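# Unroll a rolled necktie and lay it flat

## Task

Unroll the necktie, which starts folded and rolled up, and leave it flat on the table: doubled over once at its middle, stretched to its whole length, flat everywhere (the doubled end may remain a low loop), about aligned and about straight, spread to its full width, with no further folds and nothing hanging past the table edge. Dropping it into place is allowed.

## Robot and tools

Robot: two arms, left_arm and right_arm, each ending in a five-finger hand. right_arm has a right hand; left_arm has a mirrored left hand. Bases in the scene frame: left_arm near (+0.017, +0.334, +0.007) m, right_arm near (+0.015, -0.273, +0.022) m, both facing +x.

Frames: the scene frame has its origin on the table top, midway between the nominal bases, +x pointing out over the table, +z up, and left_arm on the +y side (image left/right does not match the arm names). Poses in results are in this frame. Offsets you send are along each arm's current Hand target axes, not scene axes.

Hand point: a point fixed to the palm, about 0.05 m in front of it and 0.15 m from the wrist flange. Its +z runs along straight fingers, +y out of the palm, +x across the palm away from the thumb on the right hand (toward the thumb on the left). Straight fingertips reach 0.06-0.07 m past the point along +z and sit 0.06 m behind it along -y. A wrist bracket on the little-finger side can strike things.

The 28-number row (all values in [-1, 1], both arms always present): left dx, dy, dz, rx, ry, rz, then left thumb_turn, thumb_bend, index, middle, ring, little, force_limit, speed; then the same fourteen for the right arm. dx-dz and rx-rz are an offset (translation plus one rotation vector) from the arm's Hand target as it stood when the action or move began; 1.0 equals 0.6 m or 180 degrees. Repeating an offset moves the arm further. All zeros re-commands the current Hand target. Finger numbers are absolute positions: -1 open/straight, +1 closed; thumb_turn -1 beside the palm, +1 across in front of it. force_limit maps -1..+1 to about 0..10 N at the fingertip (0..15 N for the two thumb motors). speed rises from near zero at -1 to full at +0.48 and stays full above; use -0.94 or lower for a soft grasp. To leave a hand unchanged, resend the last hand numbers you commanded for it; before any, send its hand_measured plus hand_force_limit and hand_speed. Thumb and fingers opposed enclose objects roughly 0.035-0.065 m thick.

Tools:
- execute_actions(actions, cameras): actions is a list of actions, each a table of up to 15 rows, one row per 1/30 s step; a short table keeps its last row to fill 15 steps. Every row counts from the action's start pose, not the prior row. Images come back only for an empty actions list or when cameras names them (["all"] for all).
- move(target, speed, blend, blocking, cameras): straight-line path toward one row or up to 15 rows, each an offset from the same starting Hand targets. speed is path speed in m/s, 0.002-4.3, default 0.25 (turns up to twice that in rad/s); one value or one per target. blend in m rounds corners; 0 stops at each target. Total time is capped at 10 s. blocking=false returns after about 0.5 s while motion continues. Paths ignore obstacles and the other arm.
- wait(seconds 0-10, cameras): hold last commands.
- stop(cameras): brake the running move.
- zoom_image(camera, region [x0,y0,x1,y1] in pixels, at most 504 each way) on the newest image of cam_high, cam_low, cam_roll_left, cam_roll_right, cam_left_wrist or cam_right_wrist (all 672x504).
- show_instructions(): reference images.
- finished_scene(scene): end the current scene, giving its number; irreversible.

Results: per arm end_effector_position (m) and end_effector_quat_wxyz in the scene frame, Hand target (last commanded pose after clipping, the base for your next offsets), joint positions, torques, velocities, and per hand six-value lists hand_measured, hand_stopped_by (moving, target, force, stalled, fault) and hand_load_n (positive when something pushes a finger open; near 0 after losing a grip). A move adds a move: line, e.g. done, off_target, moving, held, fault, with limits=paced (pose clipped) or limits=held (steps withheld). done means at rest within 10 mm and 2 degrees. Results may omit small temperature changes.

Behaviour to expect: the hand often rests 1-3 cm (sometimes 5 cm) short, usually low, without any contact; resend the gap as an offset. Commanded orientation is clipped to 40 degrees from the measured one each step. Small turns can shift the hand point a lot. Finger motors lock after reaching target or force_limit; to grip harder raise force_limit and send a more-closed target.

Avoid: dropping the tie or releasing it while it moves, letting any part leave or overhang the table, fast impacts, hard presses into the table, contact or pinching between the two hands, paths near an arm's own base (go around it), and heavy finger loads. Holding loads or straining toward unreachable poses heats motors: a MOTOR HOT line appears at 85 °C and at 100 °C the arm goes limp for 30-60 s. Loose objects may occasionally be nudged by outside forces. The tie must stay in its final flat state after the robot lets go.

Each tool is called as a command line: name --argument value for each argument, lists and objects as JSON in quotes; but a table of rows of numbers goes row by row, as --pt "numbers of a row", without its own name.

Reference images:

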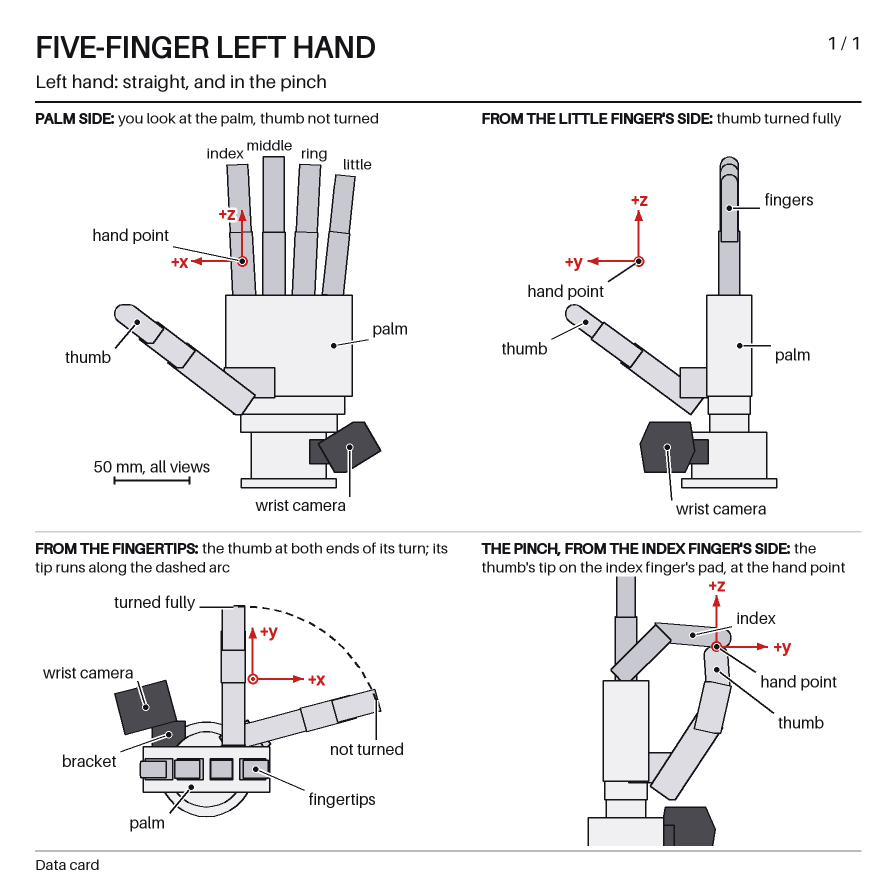

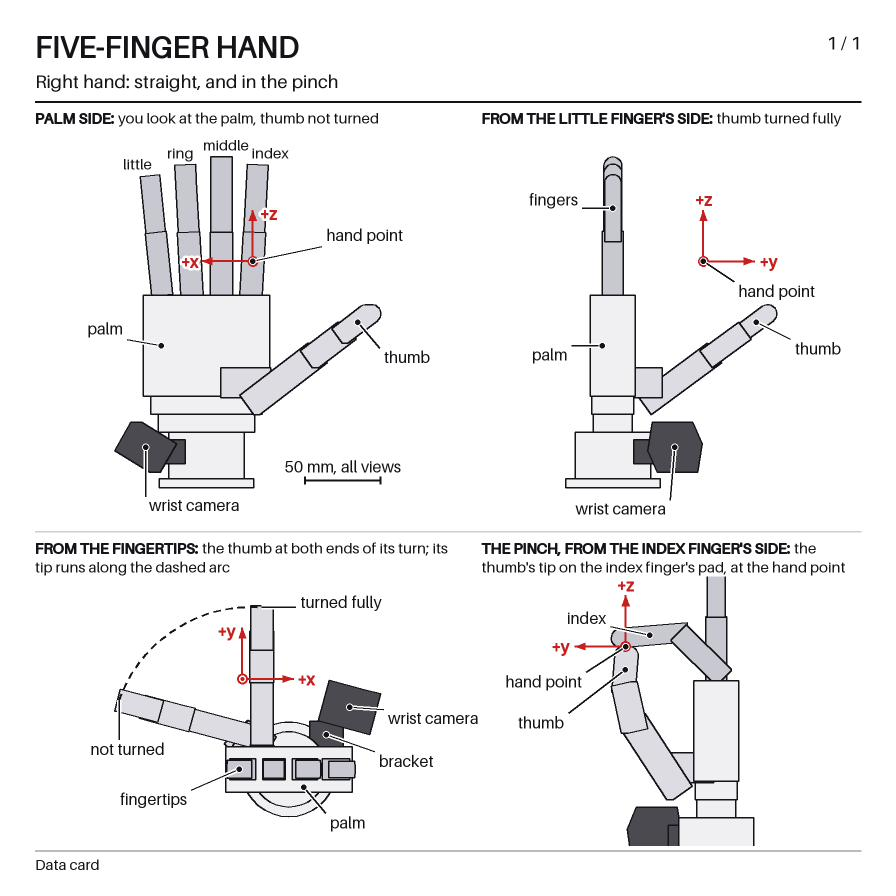

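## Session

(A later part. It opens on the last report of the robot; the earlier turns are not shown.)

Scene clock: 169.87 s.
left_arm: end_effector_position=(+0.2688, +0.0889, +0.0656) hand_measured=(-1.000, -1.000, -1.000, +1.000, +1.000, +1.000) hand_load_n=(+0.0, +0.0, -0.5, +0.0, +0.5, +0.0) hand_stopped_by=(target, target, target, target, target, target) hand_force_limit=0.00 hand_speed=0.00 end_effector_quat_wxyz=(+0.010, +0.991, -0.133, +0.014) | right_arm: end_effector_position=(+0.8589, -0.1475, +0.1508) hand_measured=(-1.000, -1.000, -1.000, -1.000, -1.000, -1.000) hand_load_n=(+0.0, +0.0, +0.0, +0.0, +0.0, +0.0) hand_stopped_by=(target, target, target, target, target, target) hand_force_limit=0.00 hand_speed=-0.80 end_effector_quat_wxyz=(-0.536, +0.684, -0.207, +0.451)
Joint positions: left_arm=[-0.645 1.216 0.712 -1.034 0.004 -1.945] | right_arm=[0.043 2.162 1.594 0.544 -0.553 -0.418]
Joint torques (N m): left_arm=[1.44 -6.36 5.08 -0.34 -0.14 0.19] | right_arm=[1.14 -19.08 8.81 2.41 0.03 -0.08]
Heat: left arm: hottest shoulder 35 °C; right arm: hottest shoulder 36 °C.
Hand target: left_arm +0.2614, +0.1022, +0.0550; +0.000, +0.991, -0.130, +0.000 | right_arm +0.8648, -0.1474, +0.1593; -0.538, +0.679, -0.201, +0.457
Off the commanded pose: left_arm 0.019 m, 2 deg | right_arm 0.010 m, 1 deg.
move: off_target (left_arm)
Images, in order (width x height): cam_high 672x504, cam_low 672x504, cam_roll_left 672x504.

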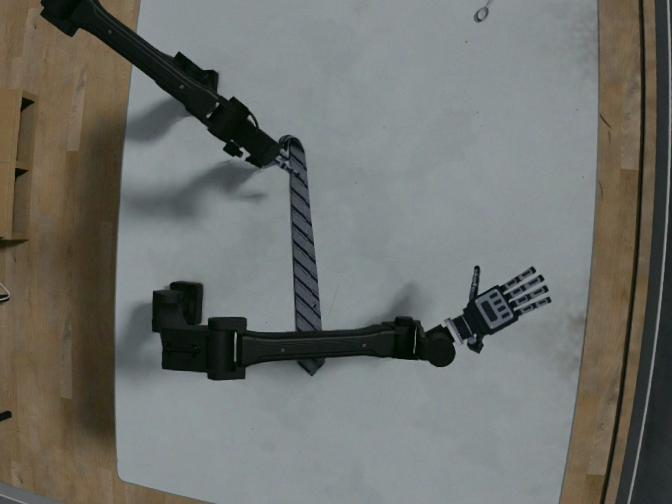

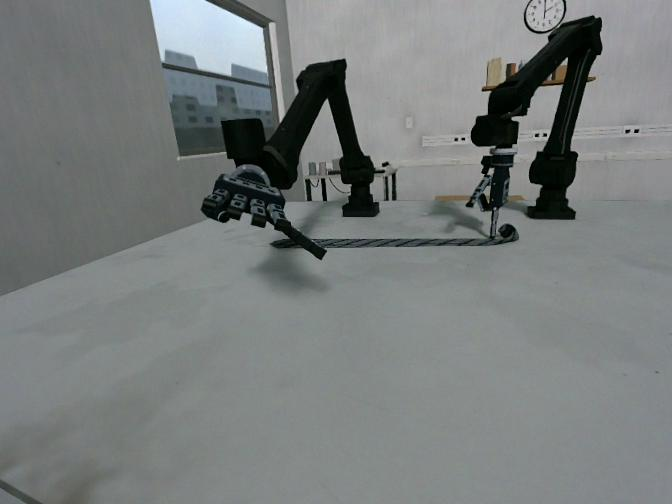

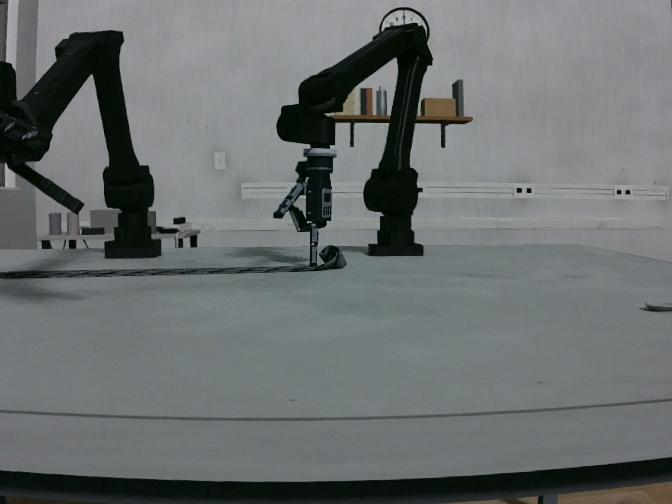

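move --pt "0.002 0.008 -0.037 0 0 0 -1 -1 -1 1 1 1 0 0 0 0 0 0 0 0 -1 -1 -1 -1 -1 -1 0 -0.8" --pt "-0.0345 -0.1288 -0.025 0 0 0 -1 -1 -1 1 1 1 0 0 0 0 0 0 0 0 -1 -1 -1 -1 -1 -1 0 -0.8" --speed 0.08 --cameras '["cam_high","cam_roll_left","cam_low"]'

zoom_image --camera "cam_high" --region '[240, 80, 340, 180]'

zoom_image --camera "cam_roll_left" --region '[290, 210, 370, 290]'

zoom_image --camera "cam_low" --region '[450, 180, 550, 270]'

Scene clock: 186.00 s.
left_arm: end_effector_position=(+0.2684, +0.1759, +0.0734) hand_measured=(-1.000, -1.000, -1.000, +1.000, +1.000, +1.000) hand_load_n=(+0.0, +0.0, +0.0, +0.0, +0.0, +0.0) hand_stopped_by=(target, target, target, target, target, target) hand_force_limit=0.00 hand_speed=0.00 end_effector_quat_wxyz=(+0.001, +0.991, -0.130, +0.006) | right_arm: end_effector_position=(+0.8589, -0.1475, +0.1508) hand_measured=(-1.000, -1.000, -1.000, -1.000, -1.000, -1.000) hand_load_n=(+0.0, +0.0, +0.0, +0.0, -0.5, +0.0) hand_stopped_by=(target, target, target, target, target, target) hand_force_limit=0.00 hand_speed=-0.80 end_effector_quat_wxyz=(-0.536, +0.684, -0.207, +0.451)
Joint positions: left_arm=[-0.373 1.085 0.645 -1.117 -0.001 -1.678] | right_arm=[0.043 2.162 1.594 0.544 -0.553 -0.418]
Joint torques (N m): left_arm=[1.2 -5.48 5.93 -0.39 -0.01 0.21] | right_arm=[1.03 -19.08 8.84 2.41 0.03 -0.07]
Motor temperatures (°C): left_arm=[26 34 31 23 23 23] | right_arm=[24 36 27 24 22 22]
Heat: left arm: hottest shoulder 34 °C; right arm: hottest shoulder 36 °C.
Hand target: left_arm +0.2614, +0.1822, +0.0700; -0.001, +0.991, -0.130, +0.000 | right_arm +0.8648, -0.1474, +0.1593; -0.538, +0.679, -0.201, +0.457
Off the commanded pose: left_arm 0.010 m, 1 deg | right_arm 0.010 m, 1 deg.
move: done
Images, in order (width x height): cam_high 672x504, cam_low 672x504, cam_roll_left 672x504.

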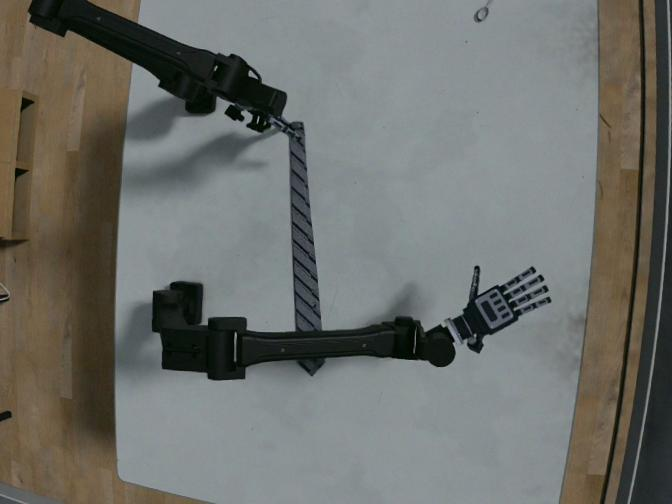

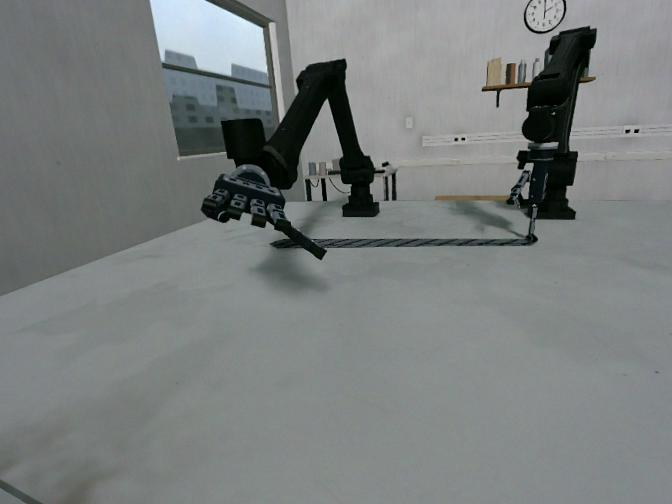

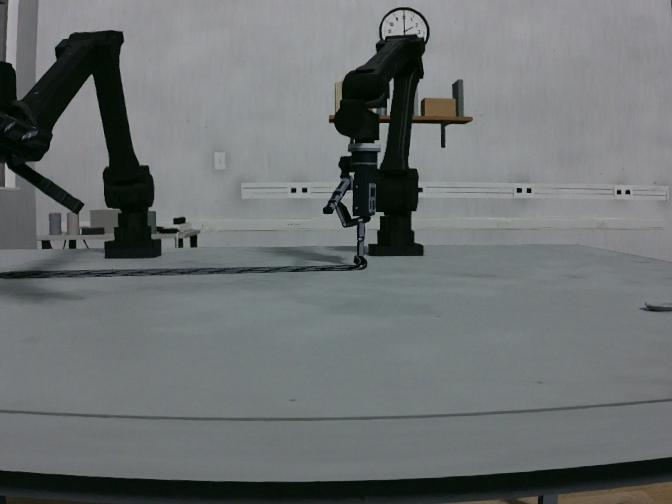

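Scaled by 5.040 from the camera's 672x504 image, which has a finer 960x720 frame.

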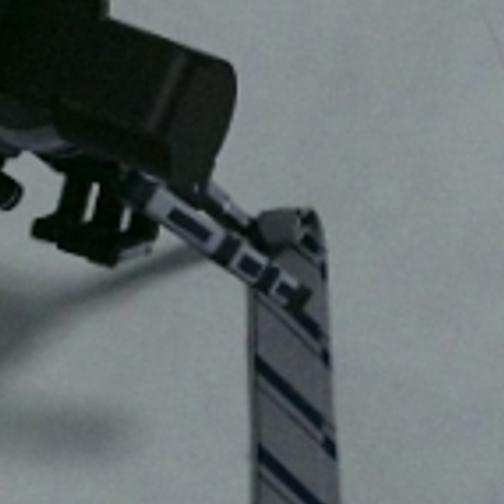

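Scaled by 6.300 from the camera's 672x504 image, which has a finer 960x720 frame.

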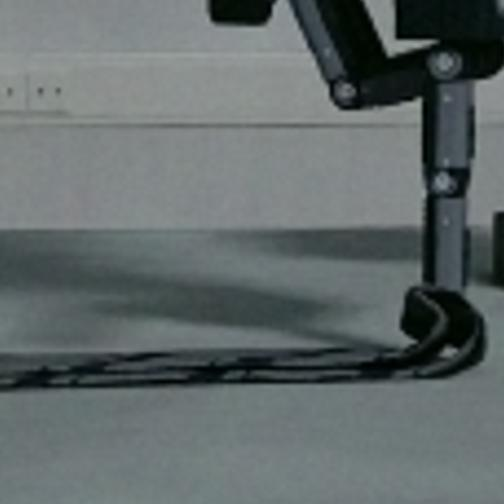

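Scaled by 5.040 from the camera's 672x504 image, which has a finer 960x720 frame.

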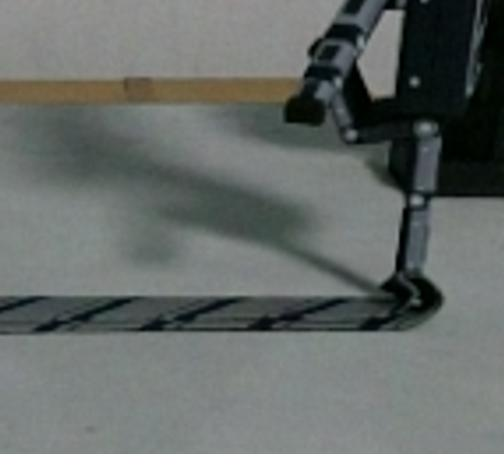

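move --target '[-0.045,-0.16,0.0,0,0,0,-1,-1,-1,1,1,1,0,0,0,0,0,0,0,0,-1,-1,-1,-1,-1,-1,0,-0.8]' --speed 0.08 --cameras '["cam_high","cam_roll_left","cam_low"]'

zoom_image --camera "cam_high" --region '[240, 60, 340, 160]'

zoom_image --camera "cam_roll_left" --region '[330, 210, 430, 290]'

Scene clock: 191.87 s.
left_arm: end_effector_position=(+0.2690, +0.2794, +0.0733) hand_measured=(-1.000, -1.000, -1.000, +1.000, +1.000, +1.000) hand_load_n=(+0.0, -0.5, +0.0, +0.0, +0.0, +0.0) hand_stopped_by=(target, target, target, target, target, target) hand_force_limit=0.00 hand_speed=0.00 end_effector_quat_wxyz=(-0.002, +0.992, -0.130, +0.007) | right_arm: end_effector_position=(+0.8589, -0.1475, +0.1508) hand_measured=(-1.000, -1.000, -1.000, -1.000, -1.000, -1.000) hand_load_n=(+0.0, +0.0, +0.0, +0.0, +0.0, +0.0) hand_stopped_by=(target, target, target, target, target, target) hand_force_limit=0.00 hand_speed=-0.80 end_effector_quat_wxyz=(-0.536, +0.684, -0.207, +0.451)
Joint positions: left_arm=[0.045 1.031 0.611 -1.137 -0.001 -1.26] | right_arm=[0.043 2.162 1.594 0.544 -0.553 -0.418]
Joint torques (N m): left_arm=[1.14 -4.72 5.97 -0.42 0.02 0.21] | right_arm=[1.14 -19.14 8.83 2.39 0.03 -0.08]
Heat: left arm: hottest shoulder 34 °C; right arm: hottest shoulder 37 °C.
Hand target: left_arm +0.2600, +0.2819, +0.0701; +0.000, +0.991, -0.130, +0.000 | right_arm +0.8648, -0.1474, +0.1593; -0.538, +0.679, -0.201, +0.457
Off the commanded pose: left_arm 0.010 m, 1 deg | right_arm 0.010 m, 1 deg.
move: done
Images, in order (width x height): cam_high 672x504, cam_low 672x504, cam_roll_left 672x504.

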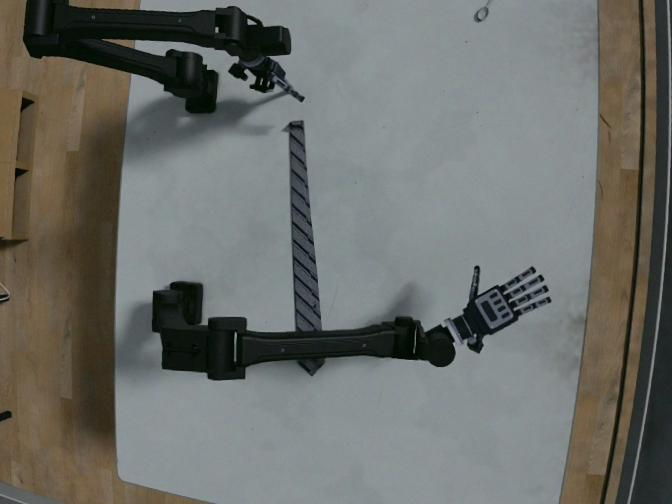

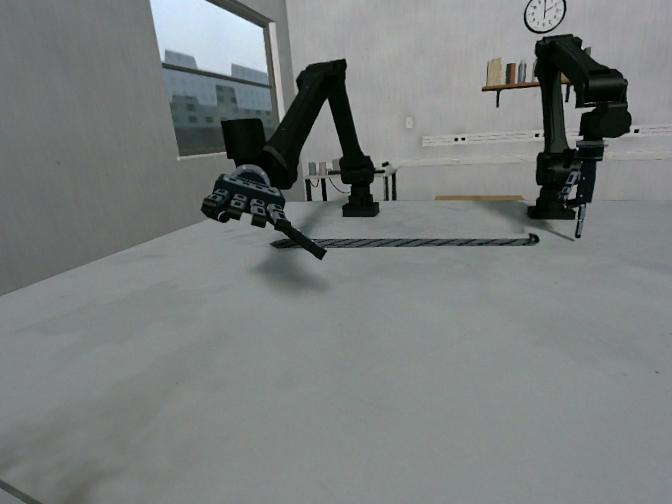

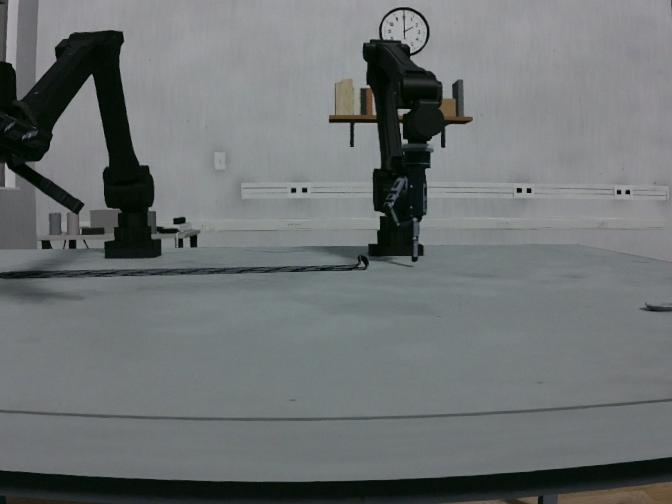

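Scaled by 5.040 from the camera's 672x504 image, which has a finer 960x720 frame.

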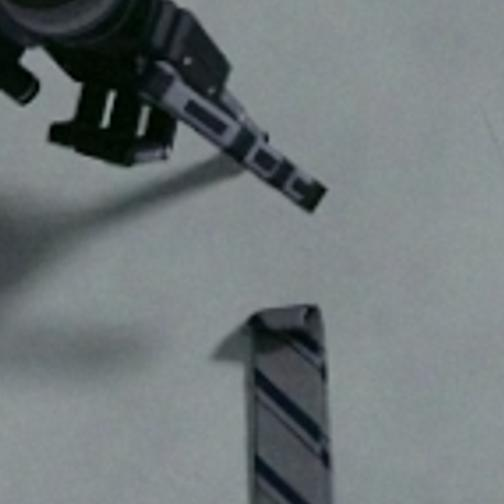

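Scaled by 5.040 from the camera's 672x504 image, which has a finer 960x720 frame.

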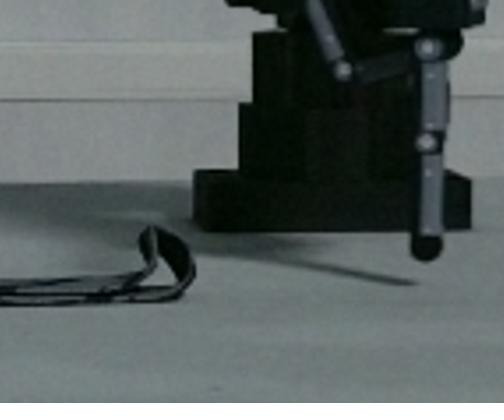

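move --pt "0 0 -0.083 0 0 0 -1 -1 1 1 1 1 0 0 0 0 0 0 0 0 -1 -1 -1 -1 -1 -1 0 -0.8" --pt "0.1695 0.1945 -0.083 0 0 0 -1 -1 1 1 1 1 0 0 0 0 0 0 0 0 -1 -1 -1 -1 -1 -1 0 -0.8" --pt "0.1695 0.1945 0.105 0 0 0 -1 -1 1 1 1 1 0 0 0 0 0 0 0 0 -1 -1 -1 -1 -1 -1 0 -0.8" --speed '[0.2,0.2,0.08]' --blend '[0.02,0.02,0]' --cameras '["cam_high","cam_roll_left"]'

zoom_image --camera "cam_high" --region '[240, 80, 340, 180]'

zoom_image --camera "cam_roll_left" --region '[310, 200, 410, 290]'

Scene clock: 208.20 s.
left_arm: end_effector_position=(+0.3348, +0.1439, +0.0178) hand_measured=(-1.000, -1.000, +1.000, +1.000, +1.000, +1.000) hand_load_n=(+0.0, +0.0, +0.0, +0.0, +0.0, +0.5) hand_stopped_by=(target, target, target, target, target, target) hand_force_limit=0.00 hand_speed=0.00 end_effector_quat_wxyz=(+0.003, +0.991, -0.131, +0.010) | right_arm: end_effector_position=(+0.8589, -0.1475, +0.1508) hand_measured=(-1.000, -1.000, -1.000, -1.000, -1.000, -1.000) hand_load_n=(+0.0, +0.0, +0.0, +0.0, +0.0, +0.0) hand_stopped_by=(target, target, target, target, target, target) hand_force_limit=0.00 hand_speed=-0.80 end_effector_quat_wxyz=(-0.536, +0.684, -0.207, +0.451)
Joint positions: left_arm=[-0.39 1.396 0.726 -0.881 0.001 -1.693] | right_arm=[0.043 2.162 1.594 0.544 -0.553 -0.418]
Joint torques (N m): left_arm=[-0.67 -6.95 5.26 0.51 -0.07 -0.04] | right_arm=[1.08 -19.14 8.84 2.41 0.03 -0.08]
Heat: left arm: hottest shoulder 34 °C; right arm: hottest shoulder 37 °C.
Hand target: left_arm +0.3281, +0.1430, +0.0070; +0.000, +0.991, -0.130, +0.000 | right_arm +0.8648, -0.1474, +0.1593; -0.538, +0.679, -0.201, +0.457
Off the commanded pose: left_arm 0.013 m, 1 deg | right_arm 0.010 m, 1 deg.
move: off_target (left_arm)
Images, in order (width x height): cam_high 672x504, cam_roll_left 672x504.

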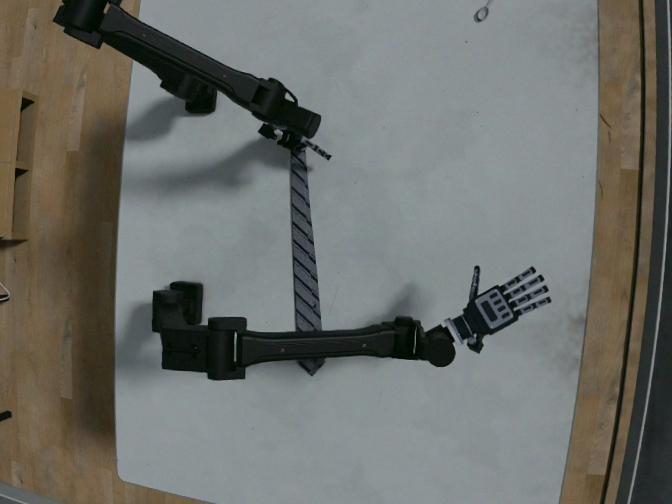

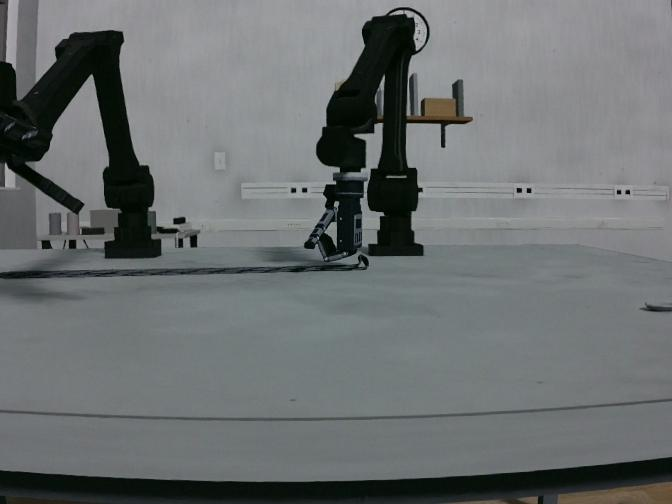

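Scaled by 5.040 from the camera's 672x504 image, which has a finer 960x720 frame.

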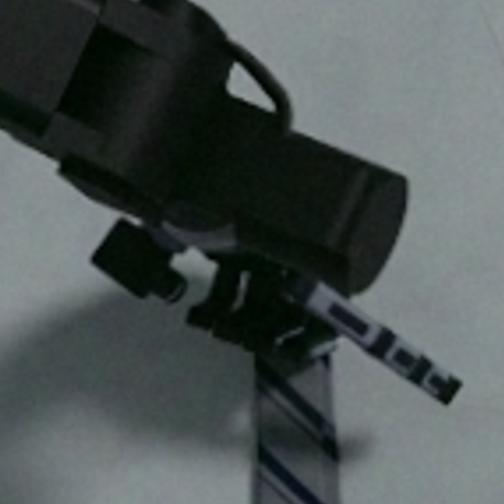

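Scaled by 5.040 from the camera's 672x504 image, which has a finer 960x720 frame.

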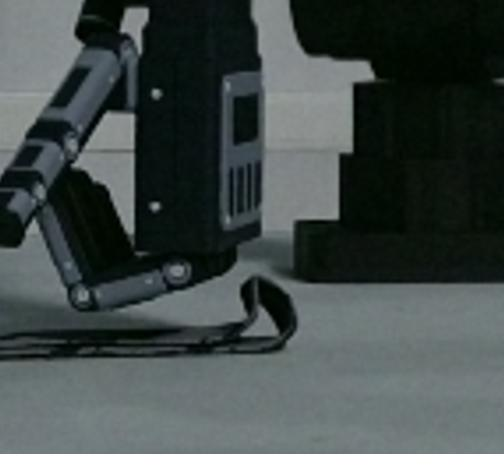

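move --target '[-0.056,-0.209,0.003,0,0,0,-1,-1,1,1,1,1,0,0,0,0,0,0,0,0,-1,-1,-1,-1,-1,-1,0,-0.8]' --speed 0.08 --cameras '["cam_high","cam_roll_left"]'

zoom_image --camera "cam_high" --region '[240, 80, 340, 180]'

zoom_image --camera "cam_roll_left" --region '[330, 200, 430, 290]'

Scene clock: 217.30 s.
left_arm: end_effector_position=(+0.3316, +0.2695, +0.0059) hand_measured=(-1.000, -1.000, +1.000, +1.000, +1.000, +1.000) hand_load_n=(+0.0, +0.0, +0.0, +0.0, +0.0, +0.0) hand_stopped_by=(target, target, target, target, target, target) hand_force_limit=0.00 hand_speed=0.00 end_effector_quat_wxyz=(+0.000, +0.992, -0.129, -0.004) | right_arm: end_effector_position=(+0.8589, -0.1475, +0.1508) hand_measured=(-1.000, -1.000, -1.000, -1.000, -1.000, -1.000) hand_load_n=(+0.0, +0.0, +0.0, +0.0, +0.0, +0.0) hand_stopped_by=(target, target, target, target, target, target) hand_force_limit=0.00 hand_speed=-0.80 end_effector_quat_wxyz=(-0.536, +0.684, -0.207, +0.451)
Joint positions: left_arm=[0.002 1.367 0.661 -0.874 -0.002 -1.305] | right_arm=[0.043 2.162 1.594 0.544 -0.553 -0.418]
Joint torques (N m): left_arm=[1.08 -8.53 4.83 0.4 0.03 0.2] | right_arm=[1.08 -19.08 8.81 2.43 0.03 -0.08]
Heat: left arm: hottest shoulder 34 °C; right arm: hottest shoulder 37 °C.
Hand target: left_arm +0.3280, +0.2729, +0.0053; +0.000, +0.991, -0.130, +0.000 | right_arm +0.8648, -0.1474, +0.1593; -0.538, +0.679, -0.201, +0.457
Off the commanded pose: left_arm 0.005 m, 0 deg | right_arm 0.010 m, 1 deg.
move: done
Images, in order (width x height): cam_high 672x504, cam_roll_left 672x504.

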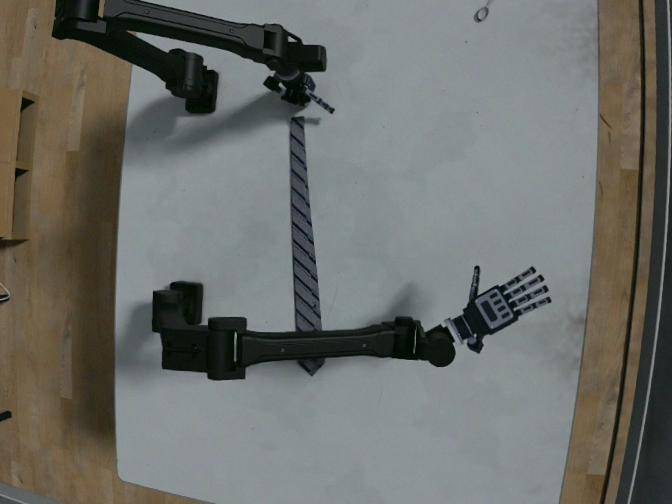

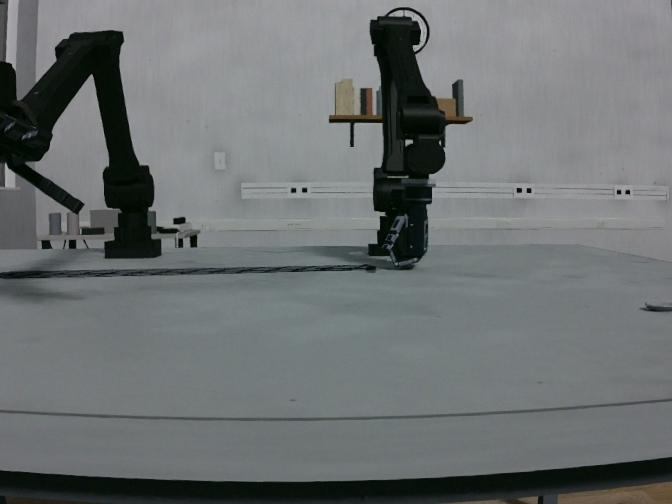

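Scaled by 5.040 from the camera's 672x504 image, which has a finer 960x720 frame.

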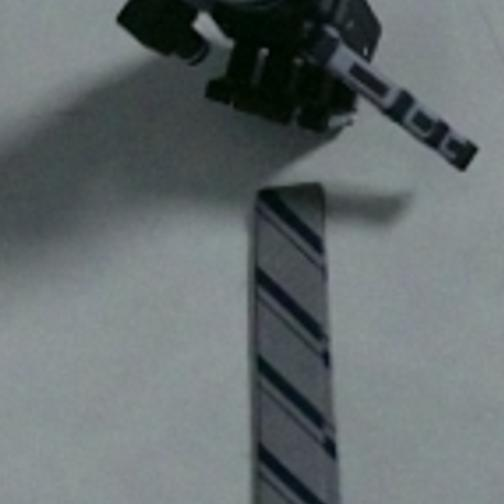

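Scaled by 5.040 from the camera's 672x504 image, which has a finer 960x720 frame.

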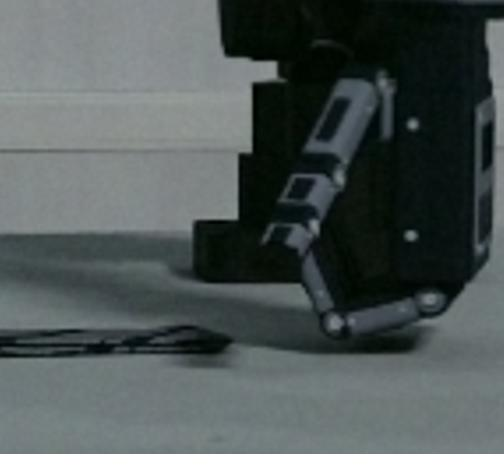

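move --target '[0,0,-0.15,0,0,0,-1,-1,1,1,1,1,0,0,0,0,0,0,0,0,-1,-1,-1,-1,-1,-1,0,-0.8]' --cameras '["cam_high","cam_low","cam_roll_right"]'

zoom_image --camera "cam_low" --region '[260, 210, 560, 270]'

zoom_image --camera "cam_roll_right" --region '[180, 240, 560, 300]'

Scene clock: 221.97 s.
left_arm: end_effector_position=(+0.3155, +0.2694, +0.0833) hand_measured=(-1.000, -1.000, +1.000, +1.000, +1.000, +1.000) hand_load_n=(+0.0, +0.0, +0.0, +0.0, +0.0, +0.0) hand_stopped_by=(target, target, target, target, target, target) hand_force_limit=0.00 hand_speed=0.00 end_effector_quat_wxyz=(+0.001, +0.991, -0.130, -0.012) | right_arm: end_effector_position=(+0.8589, -0.1475, +0.1508) hand_measured=(-1.000, -1.000, -1.000, -1.000, -1.000, -1.000) hand_load_n=(+0.0, +0.0, +0.0, +0.0, +0.0, +0.0) hand_stopped_by=(target, target, target, target, target, target) hand_force_limit=0.00 hand_speed=-0.80 end_effector_quat_wxyz=(-0.536, +0.684, -0.207, +0.451)
Joint positions: left_arm=[0.002 1.191 0.752 -1.154 -0.002 -1.304] | right_arm=[0.043 2.162 1.594 0.544 -0.553 -0.418]
Joint torques (N m): left_arm=[1.14 -5.89 9.61 -0.51 0.02 0.21] | right_arm=[1.14 -19.14 8.83 2.41 0.02 -0.07]
Heat: left arm: hottest shoulder 34 °C; right arm: hottest shoulder 37 °C.
Hand target: left_arm +0.3280, +0.2728, +0.0952; +0.000, +0.991, -0.130, +0.000 | right_arm +0.8648, -0.1474, +0.1593; -0.538, +0.679, -0.201, +0.457
Off the commanded pose: left_arm 0.018 m, 1 deg | right_arm 0.010 m, 1 deg.
move: off_target (left_arm)
Images, in order (width x height): cam_high 672x504, cam_low 672x504, cam_roll_right 672x504.

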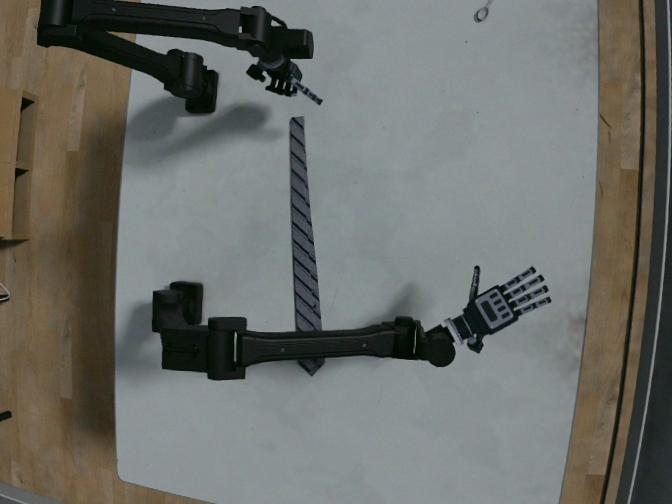

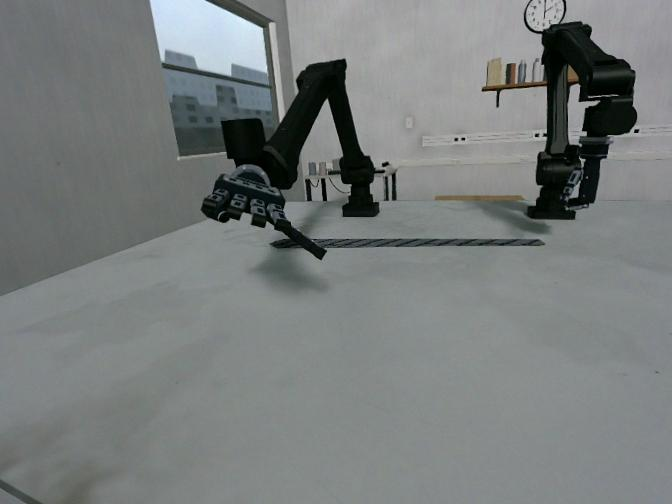

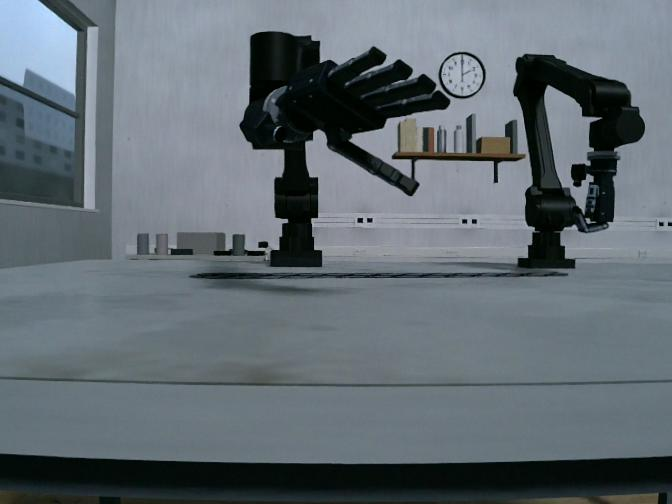

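Scaled by 1.680 from the camera's 672x504 image, which has a finer 960x720 frame.

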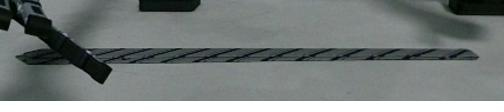

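Scaled by 1.326 from the camera's 672x504 image, which has a finer 960x720 frame.

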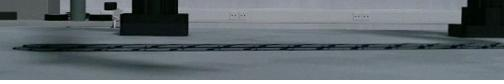

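finished_scene --scene 2

The scene is finished: the task was done.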